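# Retrieve dropped cap screw and reseat it point down

## Task

A greasy cap screw has fallen head-down into the deep hole in the angled face of the block. Pull it out, turn it over and insert it tip-first, pushing it fully home so the screw head rests on the ledge at the bottom of the hole. A pair of forceps is available, standing in its holder.

## Robot and tools

Robot: two UR7e-type arms, left_arm and right_arm, each with a Robotiq 2F-85 two-finger gripper. The left base is near scene point (-0.040, +0.419, +0.013) m and the right near (-0.008, -0.492, +0.013) m, both almost unrotated. Cameras: cam_high (fixed, on a stand behind the arms), cam_left_wrist and cam_right_wrist; all give 672x504 images.

Frames. The scene frame has its origin on the table top halfway between the nominal bases, +z up, +x out over the table, and +y toward left_arm (image left/right does not follow these names). Each arm's reported hand pose, velocities and targets are in that arm's own base frame. Gripper axes: fingers extend along its +z, close along its y; a block on the wrist sticks out about 10 cm toward its +x. end_effector_position is the point between the closed pads; closed fingertips reach about 19 mm past it. Wrist force and torque are expressed in the gripper's own x y z axes.

The 18-number row. Every motion command is one row of 18 numbers, each in [-1, 1], covering both arms even if one stays still: left_arm dx, dy, dz, rx, ry, rz, gripper position, force_limit, speed, then the same nine for right_arm. dx..rz are offsets, not poses: they are measured from that arm's Hand target as it stood when the action or move began, along that arm's base axes, with rotation about the Hand target position. Scale: 1.0 equals 0.6 m for dx, dy, dz and 180 degrees for the rotation vector rx, ry, rz. Sending six zeros re-requests the current Hand target. Repeating a nonzero offset in a later call moves the arm further.

Gripper numbers are levels, not offsets: position +1 is fully open (85 mm), about -0.8 puts the pads together, -1 closes until blocked. force_limit sets how hard it squeezes (-1 gentle, +1 strong); speed sets closing rate (about 20, 85, 150 mm/s at -1, 0, +1). Both start at +1. To keep a gripper unchanged, resend the same three values, since 0 is itself a command. A new force_limit or speed only applies after a position change of at least 0.01.

Tools.
- execute_actions(actions, cameras): actions is a list of actions; each action is a list of up to 15 rows, one per 1/30 s step; a short action repeats its last row. All rows of one action count from the same start pose. Images come back only for an empty list or when cameras names them (["all"] for all).
- move(target, speed, blend, stop_force, zero, blocking, cameras): drives each gripper in a straight line to the row's offsets (or through a list of up to 15 rows, all measured from the same start). speed is the top path speed in m/s, 0.002 to 3.6, default 0.25; turning is capped at twice that in rad/s. blend in metres rounds corners in a list. stop_force (3 to 120 N, shared by both arms) ends an arm's path when its wrist senses that much push against travel; zero (default true) re-zeroes before the move. blocking=false returns early and cannot combine with stop_force. Paths do not avoid obstacles.
- wait(seconds 0 to 10); stop() brakes a running move; zoom_image(camera, region [x0, y0, x1, y1] in image pixels, up to 504x504); zero_wrist_force(arm); read_manual(section "licences"); finished_scene(scene = current scene number), which is final.

Reading results. Each result reports per arm end_effector_position (m), end_effector_quat_wxyz, velocities, Hand target (the commanded pose that next offsets count from; the gripper may rest short of it, and the next command re-asks for it), joint positions and torques, Wrist force/torque plus peak, and per gripper position_measured (counts: 3 open, ~78 = 60 mm, ~130 = 40 mm, ~180 = 20 mm, ~230 pads touching) and object_status: 0 moving, 1 blocked while opening, 2 blocked while closing (a grip), 3 reached target or fully closed. A move adds a move: line such as done, off_target, moving, held or fault, and limits such as paced or held. Joint velocities may read within noise.

Motion notes. Commanded orientation is clipped to within 32 degrees of the current one each step, so make large turns in stages. Motion lags commands by roughly 0.1 to 0.2 s and fast moves overshoot. Avoid paths passing close to an arm's own base.

Things to avoid. An arm faults and halts for 10 s if outside force reaches about 150 N or a joint hits its torque limit (wrist joints 26.6 N m, others 142 N m); the arms are stiff, so a target even slightly beyond firm contact can trigger it. Approach contacts slowly, ideally with stop_force, and leave stop_force out when backing off a surface. Keep the arms from touching each other and never grip the other arm's fingers. Don't drop the screw or forceps, release anything moving, slam into the block or table, or squeeze hard on a part still supported. Anything left off the table fails the task. Holding loads or stretched poses heats motors; a MOTOR HOT line warns before a brake stop. A loose object may occasionally get nudged by outside pushes.

Each tool is called after "Request:" in YAML: its name, and indented under it one key for each argument.

## Session

Request:
execute_actions:
  actions: []
  cameras: ["all"]

Scene clock: 0.00 s.
left_arm: end_effector_position=(+0.3395, -0.5765, +0.1790) position_measured=3 object_status=3 end_effector_quat_wxyz=(-0.423, +0.740, +0.254, +0.456) | right_arm: end_effector_position=(+0.4256, +0.0597, +0.3467) position_measured=3 object_status=3 end_effector_quat_wxyz=(-0.424, -0.423, +0.734, -0.319)
Joint positions: left_arm=[-1.462 -0.36 0.307 -0.221 -0.987 0.57] | right_arm=[3.858 -1.88 -1.314 -2.595 1.167 -0.086]
Joint velocities: within noise
Joint torques (N m): no reading
Wrist force (N): no reading
Wrist torque (N m): no reading
Wrist force, peak (N): no reading
Hand target: left_arm +0.3395, -0.5765, +0.1790; -0.423, +0.740, +0.254, +0.456 | right_arm +0.4256, +0.0597, +0.3467; -0.424, -0.423, +0.734, -0.319
Tool commands: left_gripper/position=+1.0 left_gripper/force_limit=+1.0 left_gripper/speed=+1.0 right_gripper/position=+1.0 right_gripper/force_limit=+1.0 right_gripper/speed=+1.0

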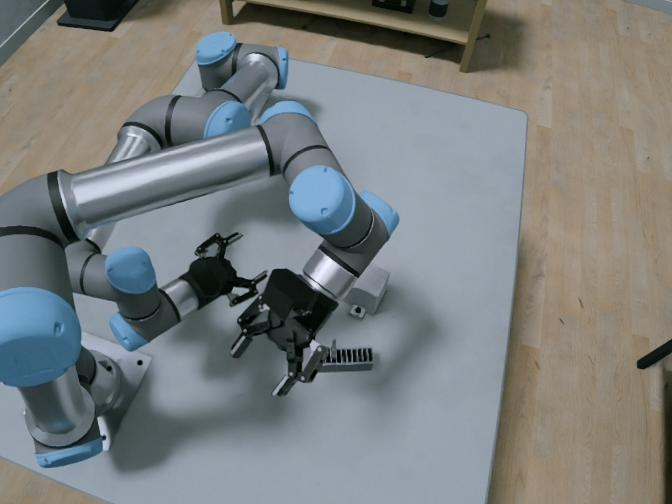

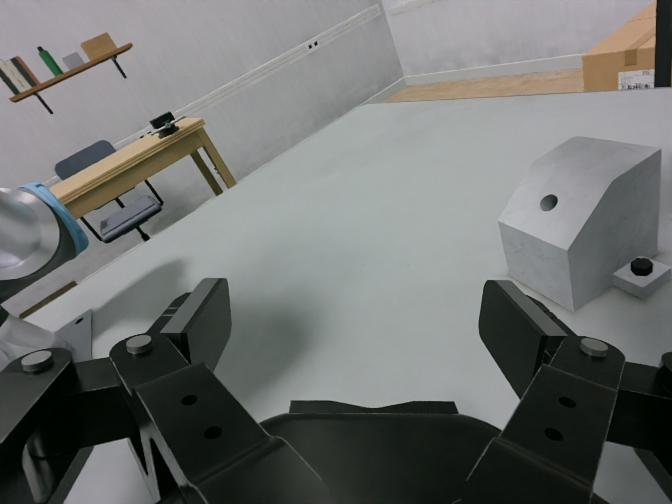

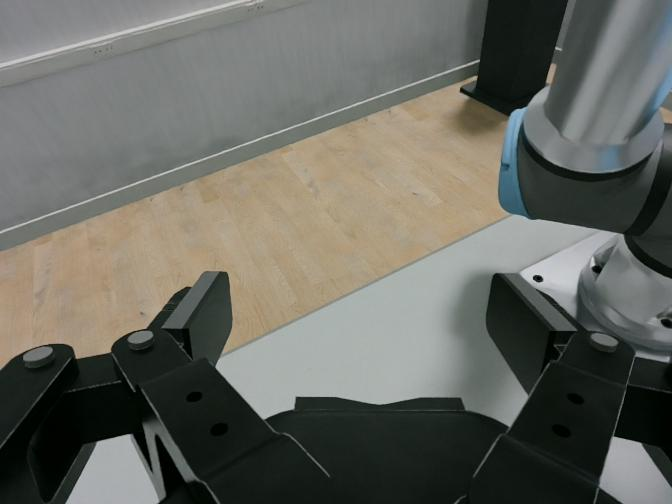

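Request:
zoom_image:
  camera: "cam_high"
  region: [280, 240, 440, 400]

Request:
zoom_image:
  camera: "cam_left_wrist"
  region: [472, 110, 672, 320]

Scaled by 3.150 from the camera's 672x504 image, which has a finer 960x720 frame.

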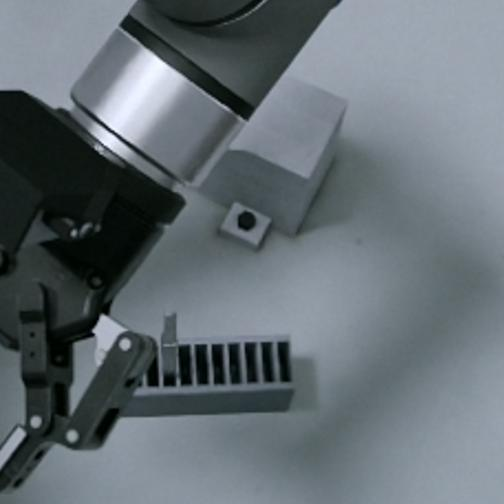

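Scaled by 2.400 from the camera's 672x504 image, which has a finer 960x720 frame.

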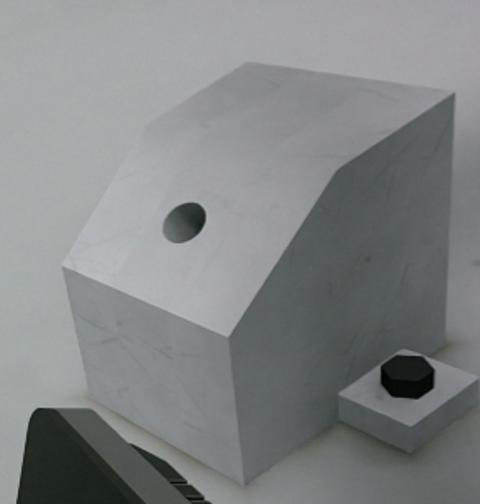

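Request:
move:
  target:
    - [0,0,0,0,0,0,1,1,1,-0.167,-0.417,0.133,0,0,0,1,1,1]
    - [0.140,0.184,0.323,-0.1944,0.1491,-0.3425,1,1,1,-0.167,-0.417,0.133,0,0,0,1,1,1]
  speed: 0.4
  cameras: ["all"]

Scene clock: 311.40 s.
left_arm: end_effector_position=(+0.4234, -0.4661, +0.3727) position_measured=3 object_status=3 end_effector_quat_wxyz=(+0.049, +0.930, -0.132, +0.338) end_effector_velocity=(+0.000, +0.000, +0.000) end_effector_angular_velocity=(+0.000, +0.002, -0.008) | right_arm: end_effector_position=(+0.3254, -0.1905, +0.4265) position_measured=3 object_status=3 end_effector_quat_wxyz=(-0.424, -0.423, +0.734, -0.319)
Joint positions: left_arm=[-1.28 -1.571 1.723 -2.151 -1.001 2.27] | right_arm=[3.521 -1.448 -1.601 -2.632 0.878 -0.291]
Joint velocities: left_arm=[0.002 -0.001 0 -0.005 -0.006 0.009] | right_arm=[within noise]
Joint torques (N m): left_arm=[6.18 -32.03 -37.05 -4.97 -0.08 2.61] | right_arm=[-12.44 26.09 12.69 -1.34 -3.12 -1.65]
Wrist force (N): left_arm=[0.1 -0.9 1.6] | right_arm=[0.0 -0.1 0.2]
Wrist torque (N m): left_arm=[-0.06 0.10 0.10] | right_arm=[-0.01 0.03 -0.06]
Wrist force, peak (N): left_arm=[1.1 -2.5 0.9] | right_arm=[2.9 -0.4 2.8]
Hand target: left_arm +0.4235, -0.4661, +0.3728; +0.049, +0.930, -0.132, +0.338 | right_arm +0.3254, -0.1905, +0.4265; -0.424, -0.423, +0.734, -0.319
Off the commanded pose: left_arm 0.000 m, 0 deg | right_arm 0.000 m, 0 deg.
move: done

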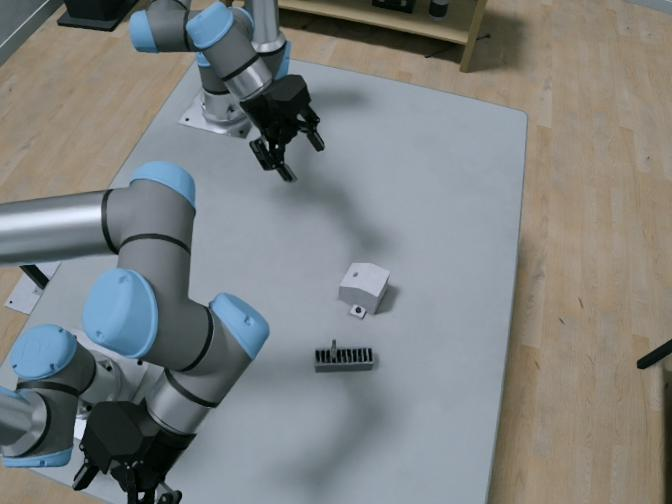

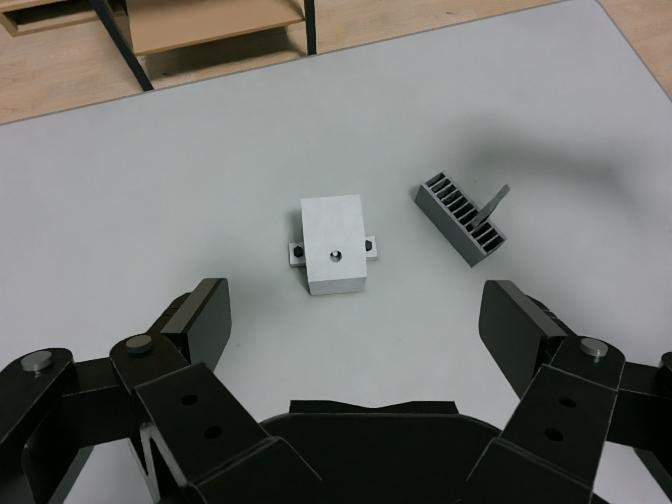

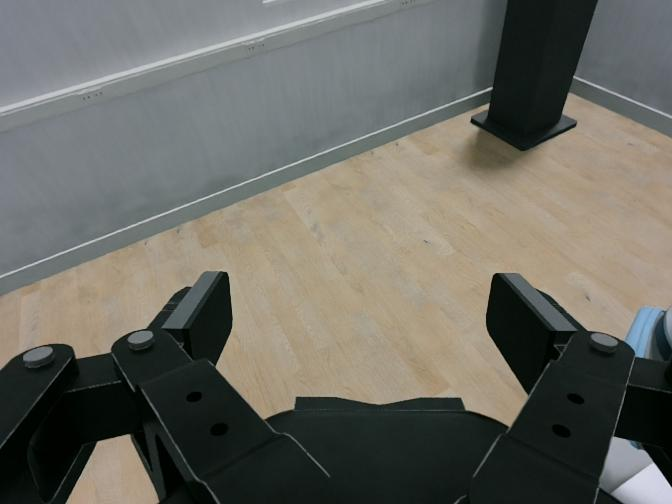

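Request:
zoom_image:
  camera: "cam_left_wrist"
  region: [280, 150, 520, 310]

Request:
zoom_image:
  camera: "cam_high"
  region: [300, 250, 400, 380]

Scaled by 2.100 from the camera's 672x504 image, which has a finer 960x720 frame.

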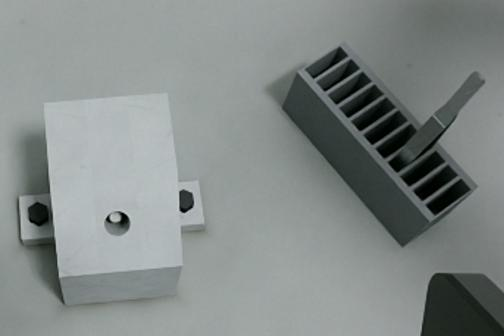

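Scaled by 3.877 from the camera's 672x504 image, which has a finer 960x720 frame.

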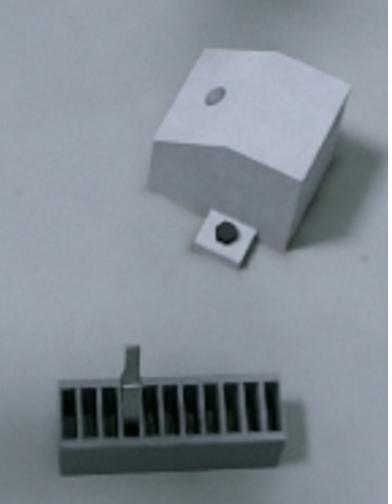

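Request:
move:
  target: [0.0537,-0.023,-0.3867,-0.014,-0.111,0.0063,1,1,1,0.2435,0.624,-0.311,0.329,-0.139,0,1,1,1]
  speed: 0.5
  cameras: ["all"]

Scene clock: 421.57 s.
left_arm: end_effector_position=(+0.4556, -0.4799, +0.1408) position_measured=3 object_status=3 end_effector_quat_wxyz=(+0.042, +0.858, -0.122, +0.498) | right_arm: end_effector_position=(+0.4715, +0.1839, +0.2400) position_measured=3 object_status=3 end_effector_quat_wxyz=(+0.000, -0.500, +0.866, +0.002)
Joint positions: left_arm=[-1.338 -1.11 2.13 -3.244 -0.682 2.405] | right_arm=[3.778 -1.587 -1.787 -1.337 1.574 -0.41]
Joint torques (N m): left_arm=[5.88 -24.65 -26.02 -4.36 2.17 -1.64] | right_arm=[-12.58 23.99 18.83 4.55 2.37 -1.58]
Wrist force (N): left_arm=[-0.3 -0.9 1.3] | right_arm=[-1.9 1.1 -1.0]
Wrist torque (N m): left_arm=[-0.09 0.10 0.18] | right_arm=[-0.15 0.32 0.41]
Wrist force, peak (N): left_arm=[-2.2 -0.6 2.1] | right_arm=[-4.2 1.5 0.8]
Hand target: left_arm +0.4557, -0.4799, +0.1408; +0.042, +0.858, -0.122, +0.498 | right_arm +0.4715, +0.1839, +0.2399; +0.000, -0.500, +0.866, +0.002
Off the commanded pose: left_arm 0.000 m, 0 deg | right_arm 0.000 m, 0 deg.
move: done

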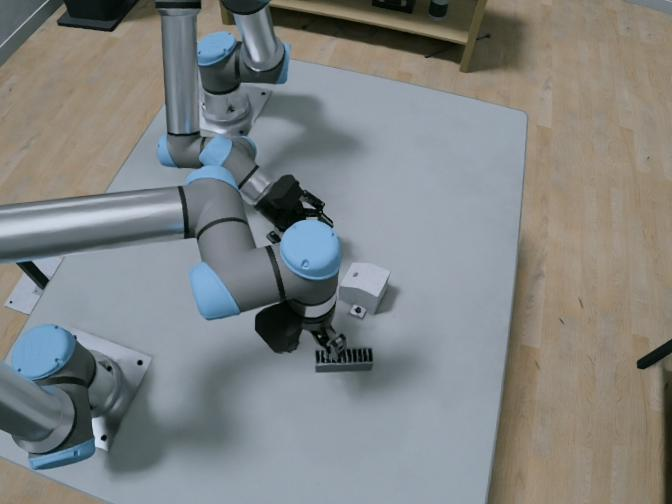

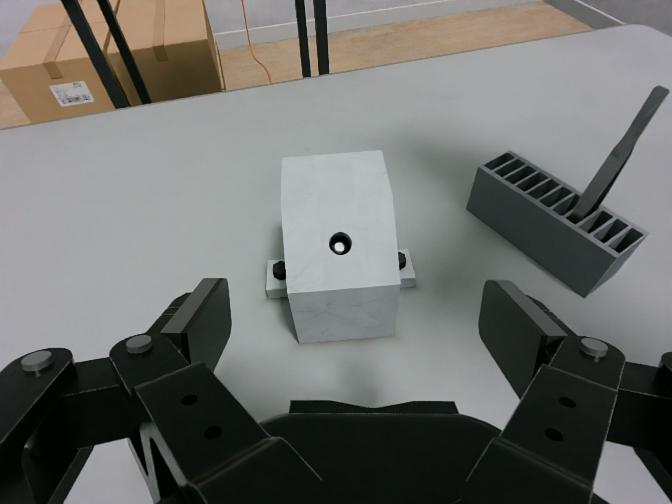

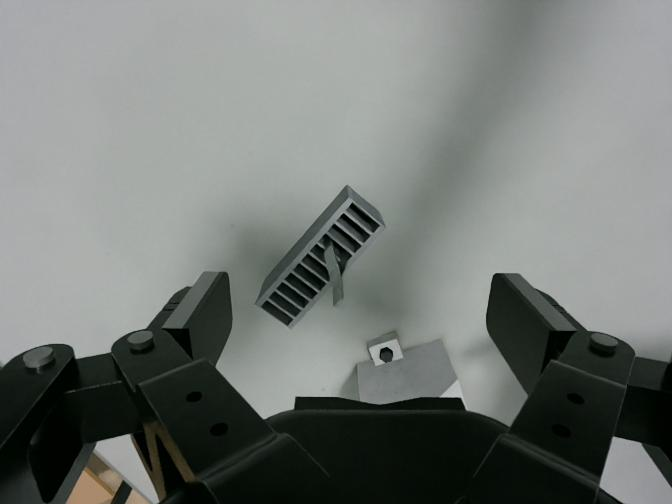

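Request:
zoom_image:
  camera: "cam_left_wrist"
  region: [300, 210, 380, 270]

Request:
zoom_image:
  camera: "cam_left_wrist"
  region: [450, 70, 672, 310]

Request:
zoom_image:
  camera: "cam_right_wrist"
  region: [240, 170, 480, 410]

Scaled by 6.300 from the camera's 672x504 image, which has a finer 960x720 frame.

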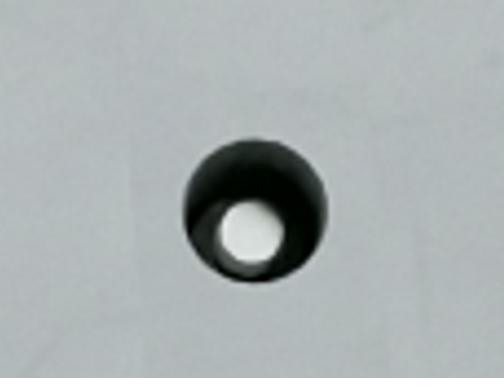

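Scaled by 2.100 from the camera's 672x504 image, which has a finer 960x720 frame.

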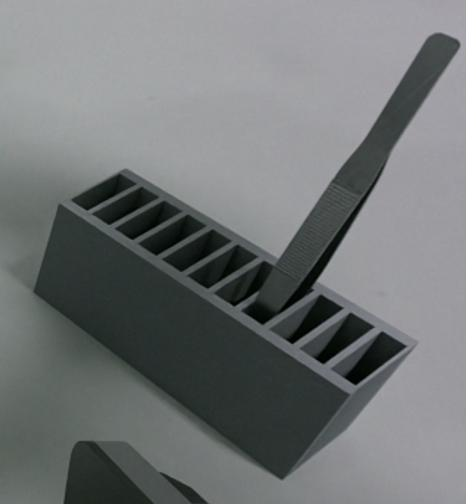

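Scaled by 2.100 from the camera's 672x504 image, which has a finer 960x720 frame.

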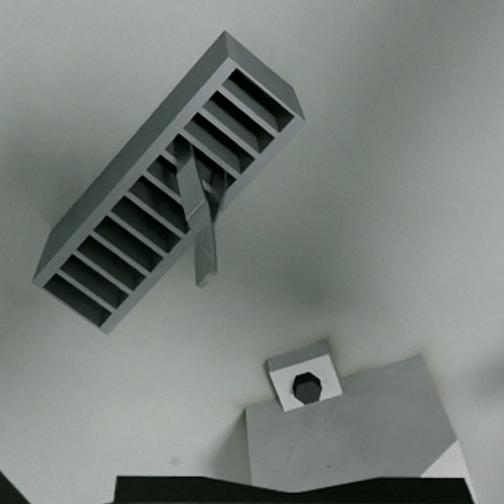

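Request:
zoom_image:
  camera: "cam_right_wrist"
  region: [300, 210, 370, 310]

Request:
zoom_image:
  camera: "cam_left_wrist"
  region: [560, 80, 672, 230]

Scaled by 5.040 from the camera's 672x504 image, which has a finer 960x720 frame.

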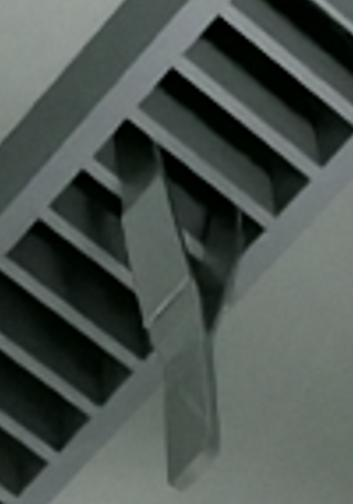

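Scaled by 3.360 from the camera's 672x504 image, which has a finer 960x720 frame.

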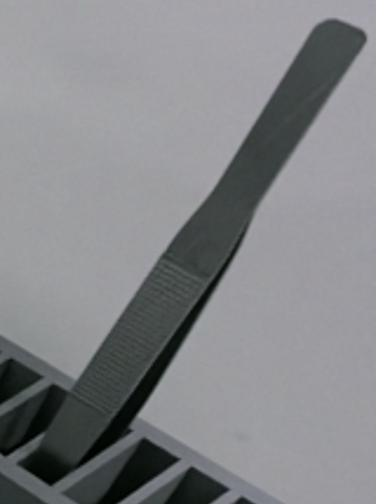

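Request:
move:
  target: [0,0,0,0,0,0,1,1,1,0.0558,0.0668,-0.0667,0,0,-0.2306,-0.06,-1,0]
  speed: 0.3
  cameras: ["cam_right_wrist","cam_left_wrist"]

Scene clock: 693.97 s.
left_arm: end_effector_position=(+0.4557, -0.4799, +0.1408) position_measured=3 object_status=3 end_effector_quat_wxyz=(+0.042, +0.858, -0.122, +0.498) | right_arm: end_effector_position=(+0.5050, +0.2241, +0.1999) position_measured=136 object_status=3 end_effector_quat_wxyz=(+0.001, -0.161, +0.987, +0.002) end_effector_velocity=(+0.000, +0.000, +0.000) end_effector_angular_velocity=(-0.001, -0.001, -0.005)
Joint positions: left_arm=[-1.338 -1.109 2.13 -3.244 -0.682 2.405] | right_arm=[3.802 -1.723 -1.746 -1.241 1.573 0.338]
Joint velocities: left_arm=[within noise] | right_arm=[0 0 0.001 -0.001 -0.001 0.006]
Joint torques (N m): left_arm=[6.71 -25.31 -25.68 -4.29 2.53 2.09] | right_arm=[-5.55 36.76 12.81 1.25 -0.89 1.29]
Wrist force (N): left_arm=[-0.5 -1.0 1.3] | right_arm=[-1.6 1.4 -0.8]
Wrist torque (N m): left_arm=[-0.11 0.15 0.18] | right_arm=[-0.08 0.27 0.41]
Wrist force, peak (N): left_arm=[-0.7 -1.2 1.2] | right_arm=[-2.3 1.8 -0.5]
Hand target: left_arm +0.4557, -0.4799, +0.1408; +0.042, +0.858, -0.122, +0.498 | right_arm +0.5049, +0.2240, +0.1999; +0.001, -0.160, +0.987, +0.002
Off the commanded pose: left_arm 0.000 m, 0 deg | right_arm 0.000 m, 0 deg.
move: done
Images, in order (width x height): cam_left_wrist 672x504, cam_right_wrist 672x504.

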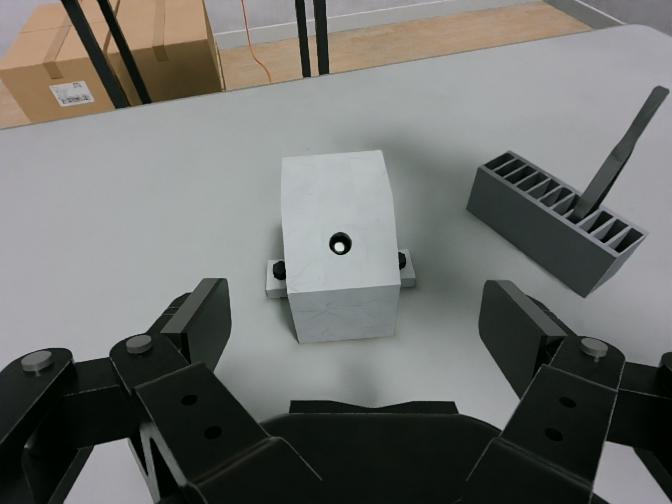

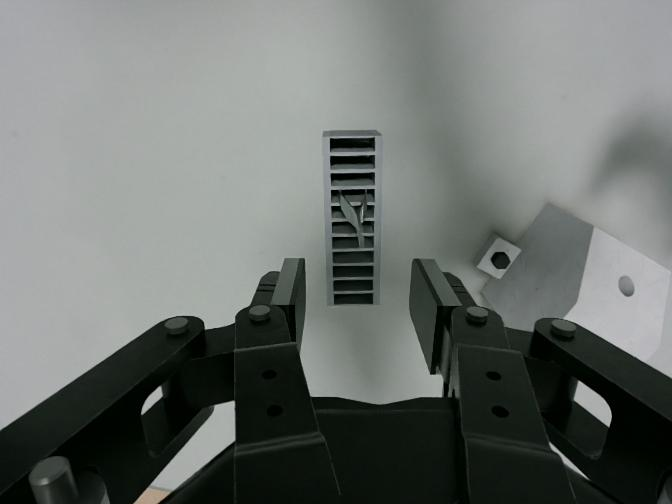

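Request:
zoom_image:
  camera: "cam_right_wrist"
  region: [310, 170, 400, 260]

Scaled by 5.600 from the camera's 672x504 image, which has a finer 960x720 frame.

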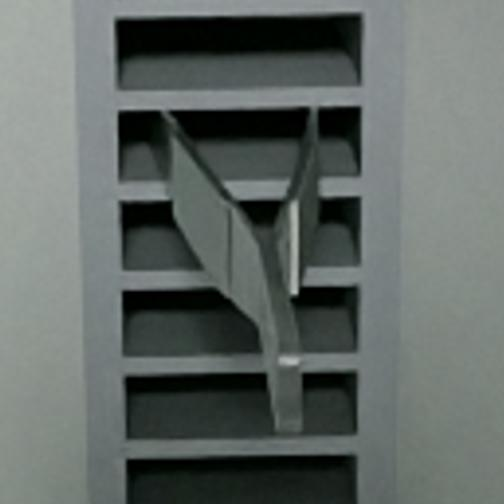

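Request:
move:
  target:
    - [0,0,0,0,0,0,1,1,1,-0.0013,0.004,-0.1898,0,0,0,-0.06,-1,0]
    - [0,0,0,0,0,0,1,1,1,-0.0013,0.004,-0.1898,0,0,0,-0.5,-1,-1]
  speed: 0.12
  cameras: ["cam_right_wrist","cam_left_wrist"]

Request:
zoom_image:
  camera: "cam_right_wrist"
  region: [300, 130, 420, 350]

Scene clock: 757.20 s.
left_arm: end_effector_position=(+0.4557, -0.4799, +0.1408) position_measured=3 object_status=3 end_effector_quat_wxyz=(+0.042, +0.858, -0.122, +0.498) | right_arm: end_effector_position=(+0.5042, +0.2264, +0.0860) position_measured=192 object_status=0 end_effector_quat_wxyz=(+0.001, -0.160, +0.987, +0.002)
Joint positions: left_arm=[-1.338 -1.109 2.13 -3.244 -0.682 2.405] | right_arm=[3.806 -1.85 -1.913 -0.946 1.573 0.342]
Joint torques (N m): left_arm=[5.83 -25.68 -24.36 -4.55 2.28 2.09] | right_arm=[-12.34 23.64 10.3 4.43 -2.11 -0.97]
Wrist force (N): left_arm=[-0.5 -1.0 1.2] | right_arm=[-1.6 1.4 -1.1]
Wrist torque (N m): left_arm=[-0.11 0.13 0.18] | right_arm=[-0.10 0.28 0.33]
Wrist force, peak (N): left_arm=[-0.6 -1.1 1.3] | right_arm=[-1.8 1.3 -3.3]
Hand target: left_arm +0.4557, -0.4799, +0.1408; +0.042, +0.858, -0.122, +0.498 | right_arm +0.5042, +0.2264, +0.0860; +0.001, -0.160, +0.987, +0.002
Off the commanded pose: left_arm 0.000 m, 0 deg | right_arm 0.000 m, 0 deg.
move: done
Images, in order (width x height): cam_left_wrist 672x504, cam_right_wrist 672x504.

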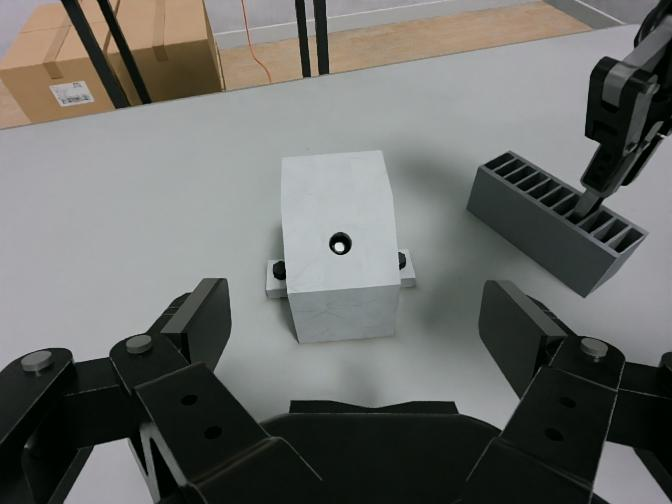

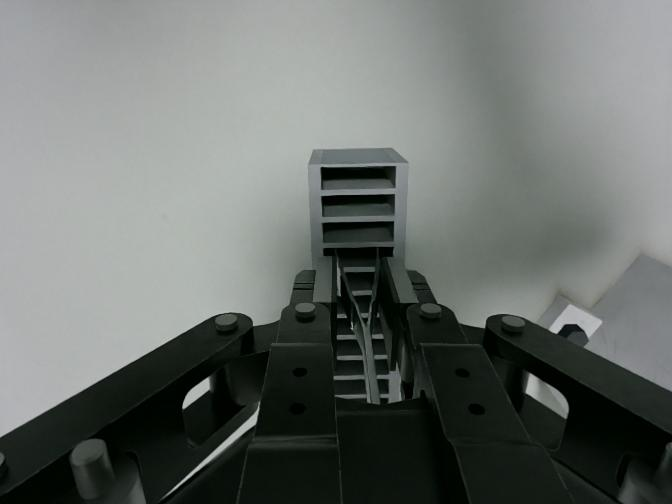

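Scaled by 2.291 from the camera's 672x504 image, which has a finer 960x720 frame.

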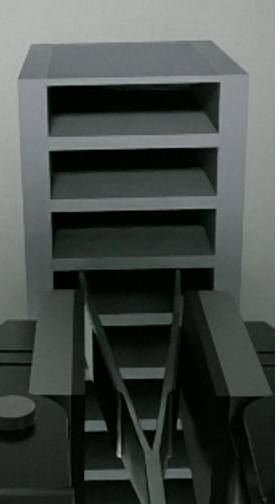

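Request:
move:
  target: [0,0,0,0,0,0,1,1,1,0,0,0,0,0,0,-0.6,-1,-1]
  cameras: ["cam_right_wrist"]

Request:
zoom_image:
  camera: "cam_right_wrist"
  region: [300, 200, 420, 420]

Scene clock: 765.13 s.
left_arm: end_effector_position=(+0.4557, -0.4799, +0.1408) position_measured=3 object_status=3 end_effector_quat_wxyz=(+0.042, +0.858, -0.122, +0.498) | right_arm: end_effector_position=(+0.5042, +0.2264, +0.0860) position_measured=204 object_status=0 end_effector_quat_wxyz=(+0.001, -0.160, +0.987, +0.002)
Joint positions: left_arm=[-1.338 -1.109 2.13 -3.244 -0.682 2.405] | right_arm=[3.806 -1.85 -1.913 -0.946 1.573 0.342]
Joint torques (N m): left_arm=[5.65 -25.75 -22.55 -4.45 2.41 2.16] | right_arm=[-12.05 23.68 10.71 4.21 -2.1 -1.03]
Wrist force (N): left_arm=[-0.3 -1.0 1.1] | right_arm=[-1.8 1.5 -2.0]
Wrist torque (N m): left_arm=[-0.11 0.11 0.18] | right_arm=[-0.07 0.29 0.34]
Wrist force, peak (N): left_arm=[-0.4 -1.1 1.4] | right_arm=[-1.9 1.4 -2.2]
Hand target: left_arm +0.4557, -0.4799, +0.1408; +0.042, +0.858, -0.122, +0.498 | right_arm +0.5042, +0.2264, +0.0860; +0.001, -0.160, +0.987, +0.002
Off the commanded pose: left_arm 0.000 m, 0 deg | right_arm 0.000 m, 0 deg.
move: done
Images, in order (width x height): cam_right_wrist 672x504.

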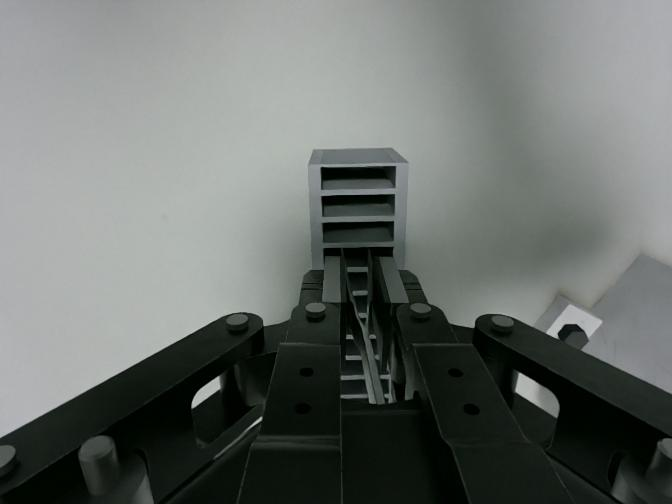

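Scaled by 2.291 from the camera's 672x504 image, which has a finer 960x720 frame.

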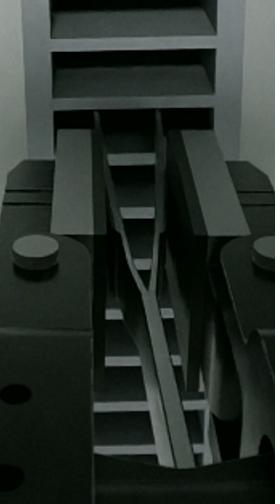

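Request:
move:
  target: [0,0,0,0,0,0,1,1,1,0,0,0,0,0,0,-0.66,-1,-1]
  cameras: ["cam_right_wrist"]

Request:
zoom_image:
  camera: "cam_right_wrist"
  region: [300, 200, 420, 420]

Scene clock: 778.17 s.
left_arm: end_effector_position=(+0.4557, -0.4799, +0.1408) position_measured=3 object_status=3 end_effector_quat_wxyz=(+0.042, +0.858, -0.122, +0.498) | right_arm: end_effector_position=(+0.5042, +0.2264, +0.0860) position_measured=212 object_status=3 end_effector_quat_wxyz=(+0.001, -0.160, +0.987, +0.002)
Joint positions: left_arm=[-1.338 -1.109 2.13 -3.244 -0.682 2.405] | right_arm=[3.806 -1.85 -1.913 -0.946 1.573 0.342]
Joint torques (N m): left_arm=[6.5 -26.36 -21.3 -4.43 2.27 2.21] | right_arm=[-12.1 23.22 10.41 3.94 -2.13 -1.01]
Wrist force (N): left_arm=[-0.5 -0.9 1.3] | right_arm=[-1.8 2.2 -2.0]
Wrist torque (N m): left_arm=[-0.10 0.14 0.18] | right_arm=[-0.13 0.30 0.33]
Wrist force, peak (N): left_arm=[-0.5 -0.9 1.3] | right_arm=[-1.8 2.2 -2.0]
Hand target: left_arm +0.4557, -0.4799, +0.1408; +0.042, +0.858, -0.122, +0.498 | right_arm +0.5042, +0.2264, +0.0860; +0.001, -0.160, +0.987, +0.002
Off the commanded pose: left_arm 0.000 m, 0 deg | right_arm 0.000 m, 0 deg.
move: done
Images, in order (width x height): cam_right_wrist 672x504.

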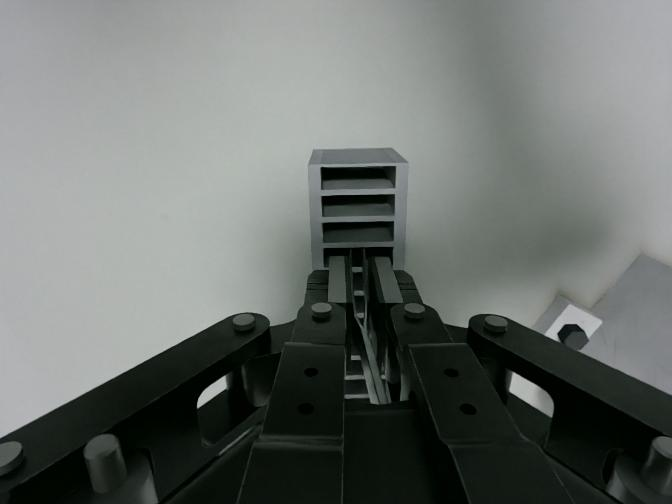

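Scaled by 2.291 from the camera's 672x504 image, which has a finer 960x720 frame.

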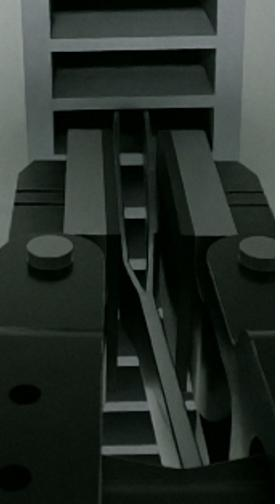

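Request:
move:
  target: [0,0,0,0,0,0,1,1,1,0,0,0.13,0,0,0,-0.66,-1,-1]
  speed: 0.08
  cameras: ["cam_right_wrist","cam_left_wrist"]

Request:
zoom_image:
  camera: "cam_right_wrist"
  region: [290, 170, 430, 420]

Request:
zoom_image:
  camera: "cam_left_wrist"
  region: [560, 0, 672, 200]

Scene clock: 794.53 s.
left_arm: end_effector_position=(+0.4557, -0.4799, +0.1408) position_measured=3 object_status=3 end_effector_quat_wxyz=(+0.042, +0.858, -0.122, +0.498) | right_arm: end_effector_position=(+0.5042, +0.2264, +0.1641) position_measured=212 object_status=3 end_effector_quat_wxyz=(+0.001, -0.160, +0.987, +0.002)
Joint positions: left_arm=[-1.338 -1.109 2.13 -3.244 -0.682 2.405] | right_arm=[3.806 -1.755 -1.806 -1.148 1.573 0.342]
Joint torques (N m): left_arm=[5.52 -27.93 -19.46 -4.43 2.31 2.22] | right_arm=[-10.48 19.41 17.61 2.61 -1.81 -0.58]
Wrist force (N): left_arm=[-0.4 -0.8 1.0] | right_arm=[-1.9 1.7 -0.8]
Wrist torque (N m): left_arm=[-0.09 0.12 0.18] | right_arm=[-0.04 0.31 0.33]
Wrist force, peak (N): left_arm=[-0.5 -1.0 1.3] | right_arm=[-2.0 2.3 -2.0]
Hand target: left_arm +0.4557, -0.4799, +0.1408; +0.042, +0.858, -0.122, +0.498 | right_arm +0.5042, +0.2264, +0.1640; +0.001, -0.160, +0.987, +0.002
Off the commanded pose: left_arm 0.000 m, 0 deg | right_arm 0.000 m, 0 deg.
move: done
Images, in order (width x height): cam_left_wrist 672x504, cam_right_wrist 672x504.

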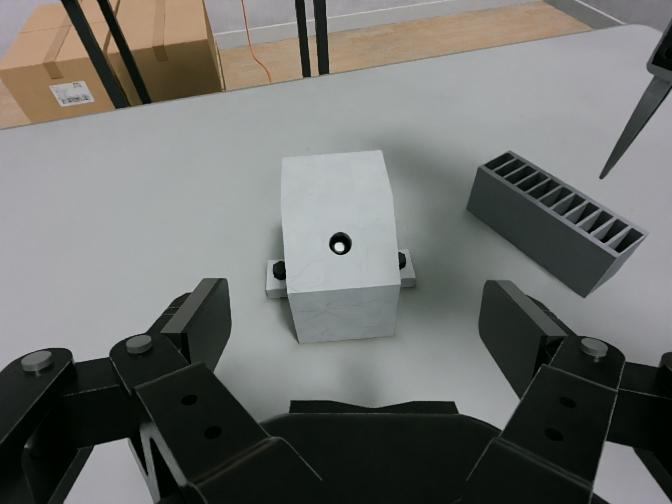

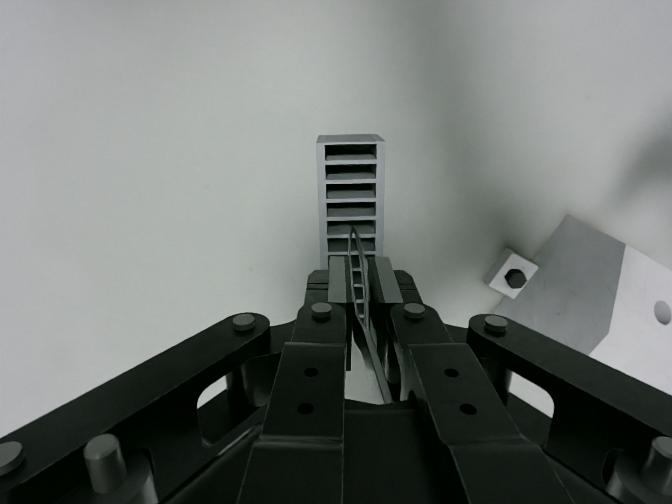

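Scaled by 2.016 from the camera's 672x504 image, which has a finer 960x720 frame.

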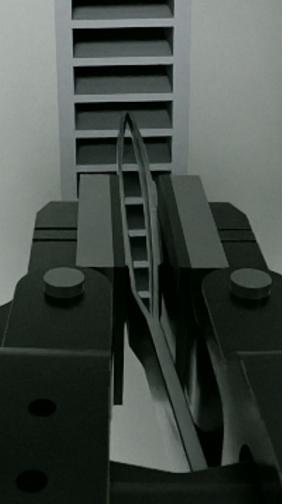

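Scaled by 2.520 from the camera's 672x504 image, which has a finer 960x720 frame.

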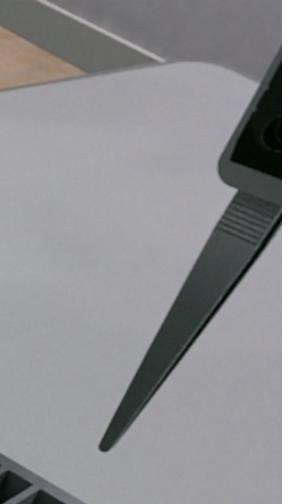

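Request:
zoom_image:
  camera: "cam_left_wrist"
  region: [255, 135, 425, 355]

Scaled by 2.291 from the camera's 672x504 image, which has a finer 960x720 frame.

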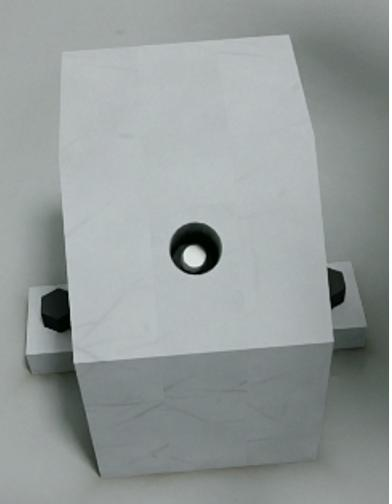

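Request:
move:
  target: [0.0928,-0.0223,-0.101,0.0032,0.0076,0.0013,1,1,1,0,0,0,0,0,0,-0.66,-1,-1]
  speed: 0.15
  cameras: ["cam_left_wrist"]

Request:
zoom_image:
  camera: "cam_left_wrist"
  region: [290, 200, 390, 300]

Scene clock: 920.77 s.
left_arm: end_effector_position=(+0.5113, -0.4933, +0.0803) position_measured=3 object_status=3 end_effector_quat_wxyz=(+0.038, +0.864, -0.122, +0.487) | right_arm: end_effector_position=(+0.5042, +0.2264, +0.1640) position_measured=212 object_status=3 end_effector_quat_wxyz=(+0.001, -0.160, +0.987, +0.002)
Joint positions: left_arm=[-1.234 -0.907 1.996 -3.372 -0.761 2.504] | right_arm=[3.806 -1.755 -1.806 -1.149 1.573 0.342]
Joint torques (N m): left_arm=[5.69 -31.75 -11.41 -3.68 0.39 -1.43] | right_arm=[3.37 17.74 27.8 1.85 0.96 1.01]
Wrist force (N): left_arm=[-0.6 -1.0 1.1] | right_arm=[-1.8 1.5 -0.8]
Wrist torque (N m): left_arm=[-0.10 0.14 0.18] | right_arm=[-0.06 0.30 0.33]
Wrist force, peak (N): left_arm=[-1.0 -1.4 3.2] | right_arm=[-1.9 1.8 -0.8]
Hand target: left_arm +0.5114, -0.4933, +0.0802; +0.038, +0.864, -0.122, +0.487 | right_arm +0.5042, +0.2264, +0.1640; +0.001, -0.160, +0.987, +0.002
Off the commanded pose: left_arm 0.000 m, 0 deg | right_arm 0.000 m, 0 deg.
move: done
Images, in order (width x height): cam_left_wrist 672x504.

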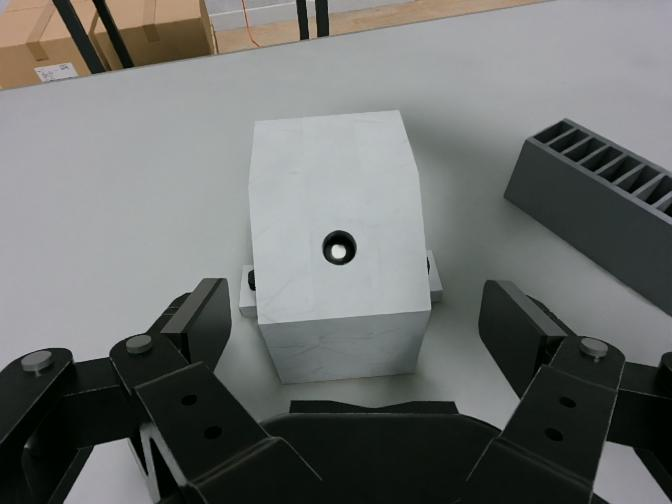

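Scaled by 5.040 from the camera's 672x504 image, which has a finer 960x720 frame.

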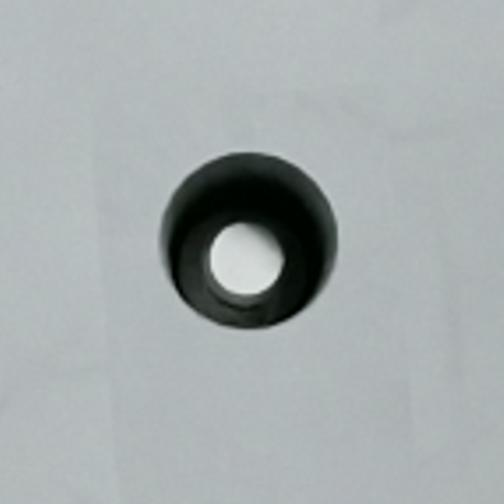

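Request:
move:
  target:
    - [-0.1857,0.3222,0.283,0,0,0,1,1,1,-0.1403,0.1727,0.1433,0.0149,-0.2204,-0.1526,-0.66,-1,-1]
    - [-0.014,0.3038,0.1247,-0.4637,0.5778,-0.019,1,1,1,-0.1317,0.3478,-0.0178,0.0149,-0.2204,-0.1526,-0.66,-1,-1]
  speed: 0.4
  blend: [0.02,0]
  cameras: ["all"]

Request:
zoom_image:
  camera: "cam_right_wrist"
  region: [280, 130, 430, 330]

Scene clock: 1094.87 s.
left_arm: end_effector_position=(+0.4922, -0.3090, +0.1632) position_measured=3 object_status=3 end_effector_quat_wxyz=(+0.574, +0.740, +0.206, -0.283) | right_arm: end_effector_position=(+0.4250, +0.4316, +0.1568) position_measured=212 object_status=3 end_effector_quat_wxyz=(+0.336, +0.083, +0.938, -0.030)
Joint positions: left_arm=[-0.36 -0.875 1.966 -3.419 -2.891 1.638] | right_arm=[4.445 -1.798 -1.967 -0.874 0.885 1.454]
Joint torques (N m): left_arm=[-4.03 -33.97 0.16 -1.33 -2.84 2.13] | right_arm=[0.77 41.04 11.33 1.56 -3.45 -0.57]
Wrist force (N): left_arm=[0.7 -1.9 -1.4] | right_arm=[-2.2 2.9 -0.4]
Wrist torque (N m): left_arm=[-0.36 0.18 0.05] | right_arm=[0.22 0.48 0.63]
Wrist force, peak (N): left_arm=[9.2 -11.3 0.8] | right_arm=[-1.2 4.1 -1.5]
Hand target: left_arm +0.4922, -0.3090, +0.1630; +0.574, +0.740, +0.206, -0.283 (not the last commanded pose) | right_arm +0.4250, +0.4314, +0.1568; +0.336, +0.083, +0.938, -0.030 (not the last commanded pose)
Off the commanded pose: left_arm 0.014 m, 13 deg | right_arm 0.005 m, 0 deg.
move: held (left_arm; a check stopped the path), off_target (right_arm; braked when a check withheld steps of left_arm); path passed 1 of 2 targets; limits=held
pose unreachable (left arm): on one or more control steps of this call, first in action 0 (counted from 0), this arm could not follow its commanded pose, so it was not sent that pose on those steps. It may still have moved: this result reports where it is.
cause: moving toward the commanded pose would bring two parts of the arm too close to each other (its gripper and another part of the arm, with joints 4 (wrist 1) to 6 (wrist 3) between them, 8 mm apart when it was first held).

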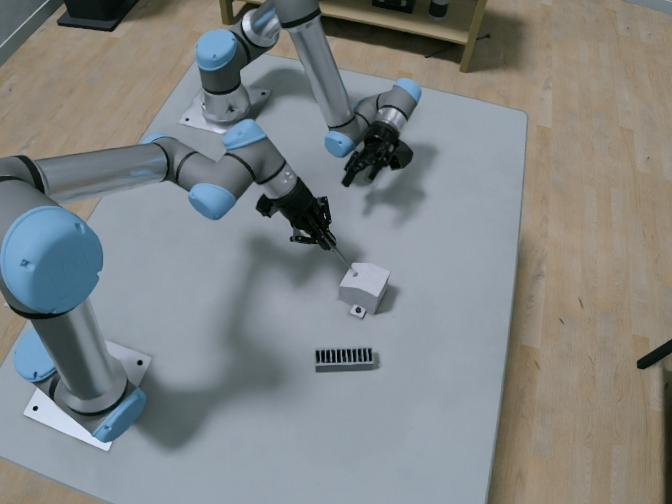

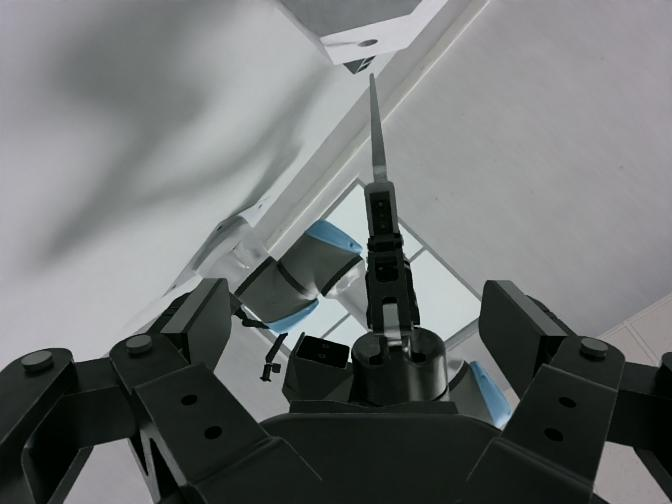

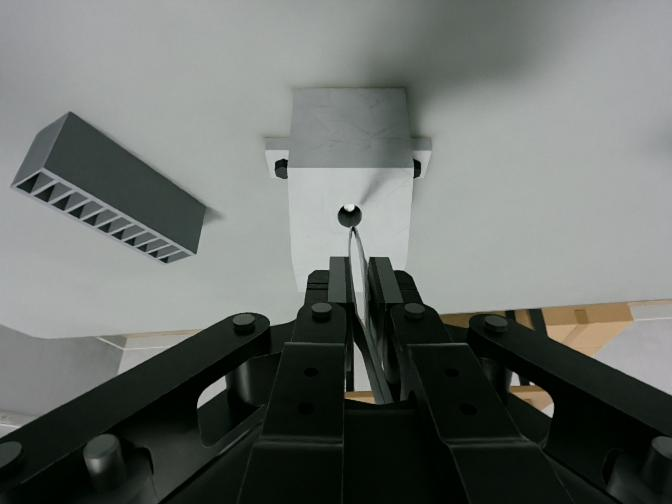

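Scaled by 2.520 from the camera's 672x504 image, which has a finer 960x720 frame.

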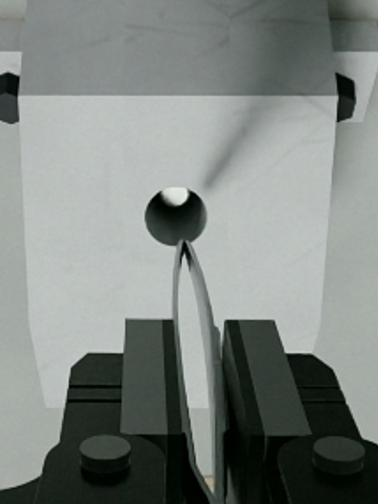

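Request:
zoom_image:
  camera: "cam_right_wrist"
  region: [315, 180, 385, 250]

Request:
zoom_image:
  camera: "cam_right_wrist"
  region: [270, 80, 430, 300]

Request:
zoom_image:
  camera: "cam_left_wrist"
  region: [260, 0, 480, 200]

Scaled by 7.200 from the camera's 672x504 image, which has a finer 960x720 frame.

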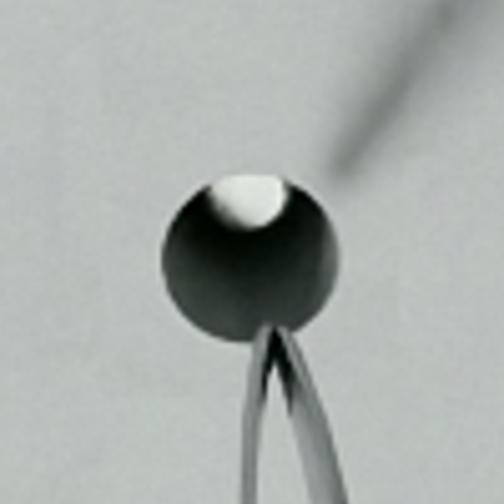

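Scaled by 2.291 from the camera's 672x504 image, which has a finer 960x720 frame.

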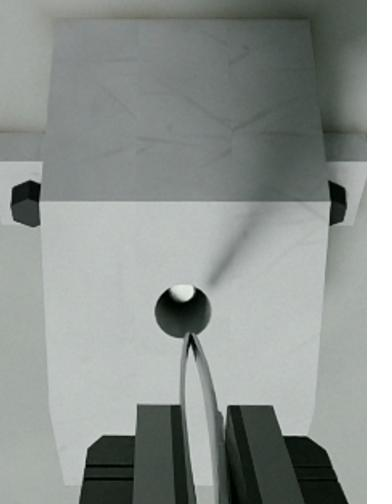

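Scaled by 2.291 from the camera's 672x504 image, which has a finer 960x720 frame.

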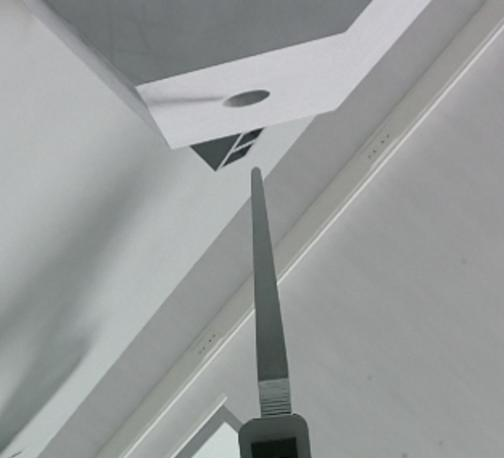

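Request:
zoom_image:
  camera: "cam_left_wrist"
  region: [290, 0, 450, 100]

Request:
zoom_image:
  camera: "cam_right_wrist"
  region: [275, 150, 355, 310]

Request:
zoom_image:
  camera: "cam_right_wrist"
  region: [350, 150, 430, 310]

Scaled by 3.150 from the camera's 672x504 image, which has a finer 960x720 frame.

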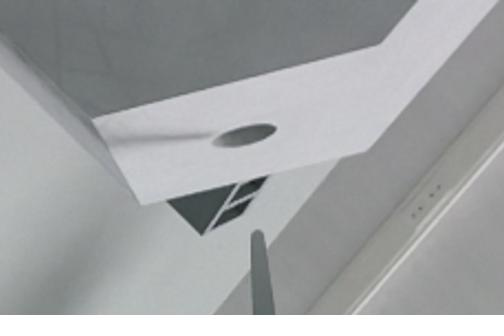

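Scaled by 3.150 from the camera's 672x504 image, which has a finer 960x720 frame.

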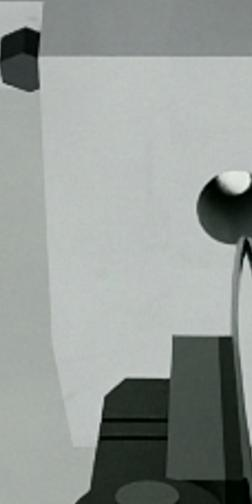

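Scaled by 3.150 from the camera's 672x504 image, which has a finer 960x720 frame.

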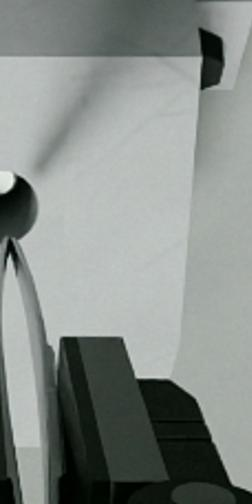

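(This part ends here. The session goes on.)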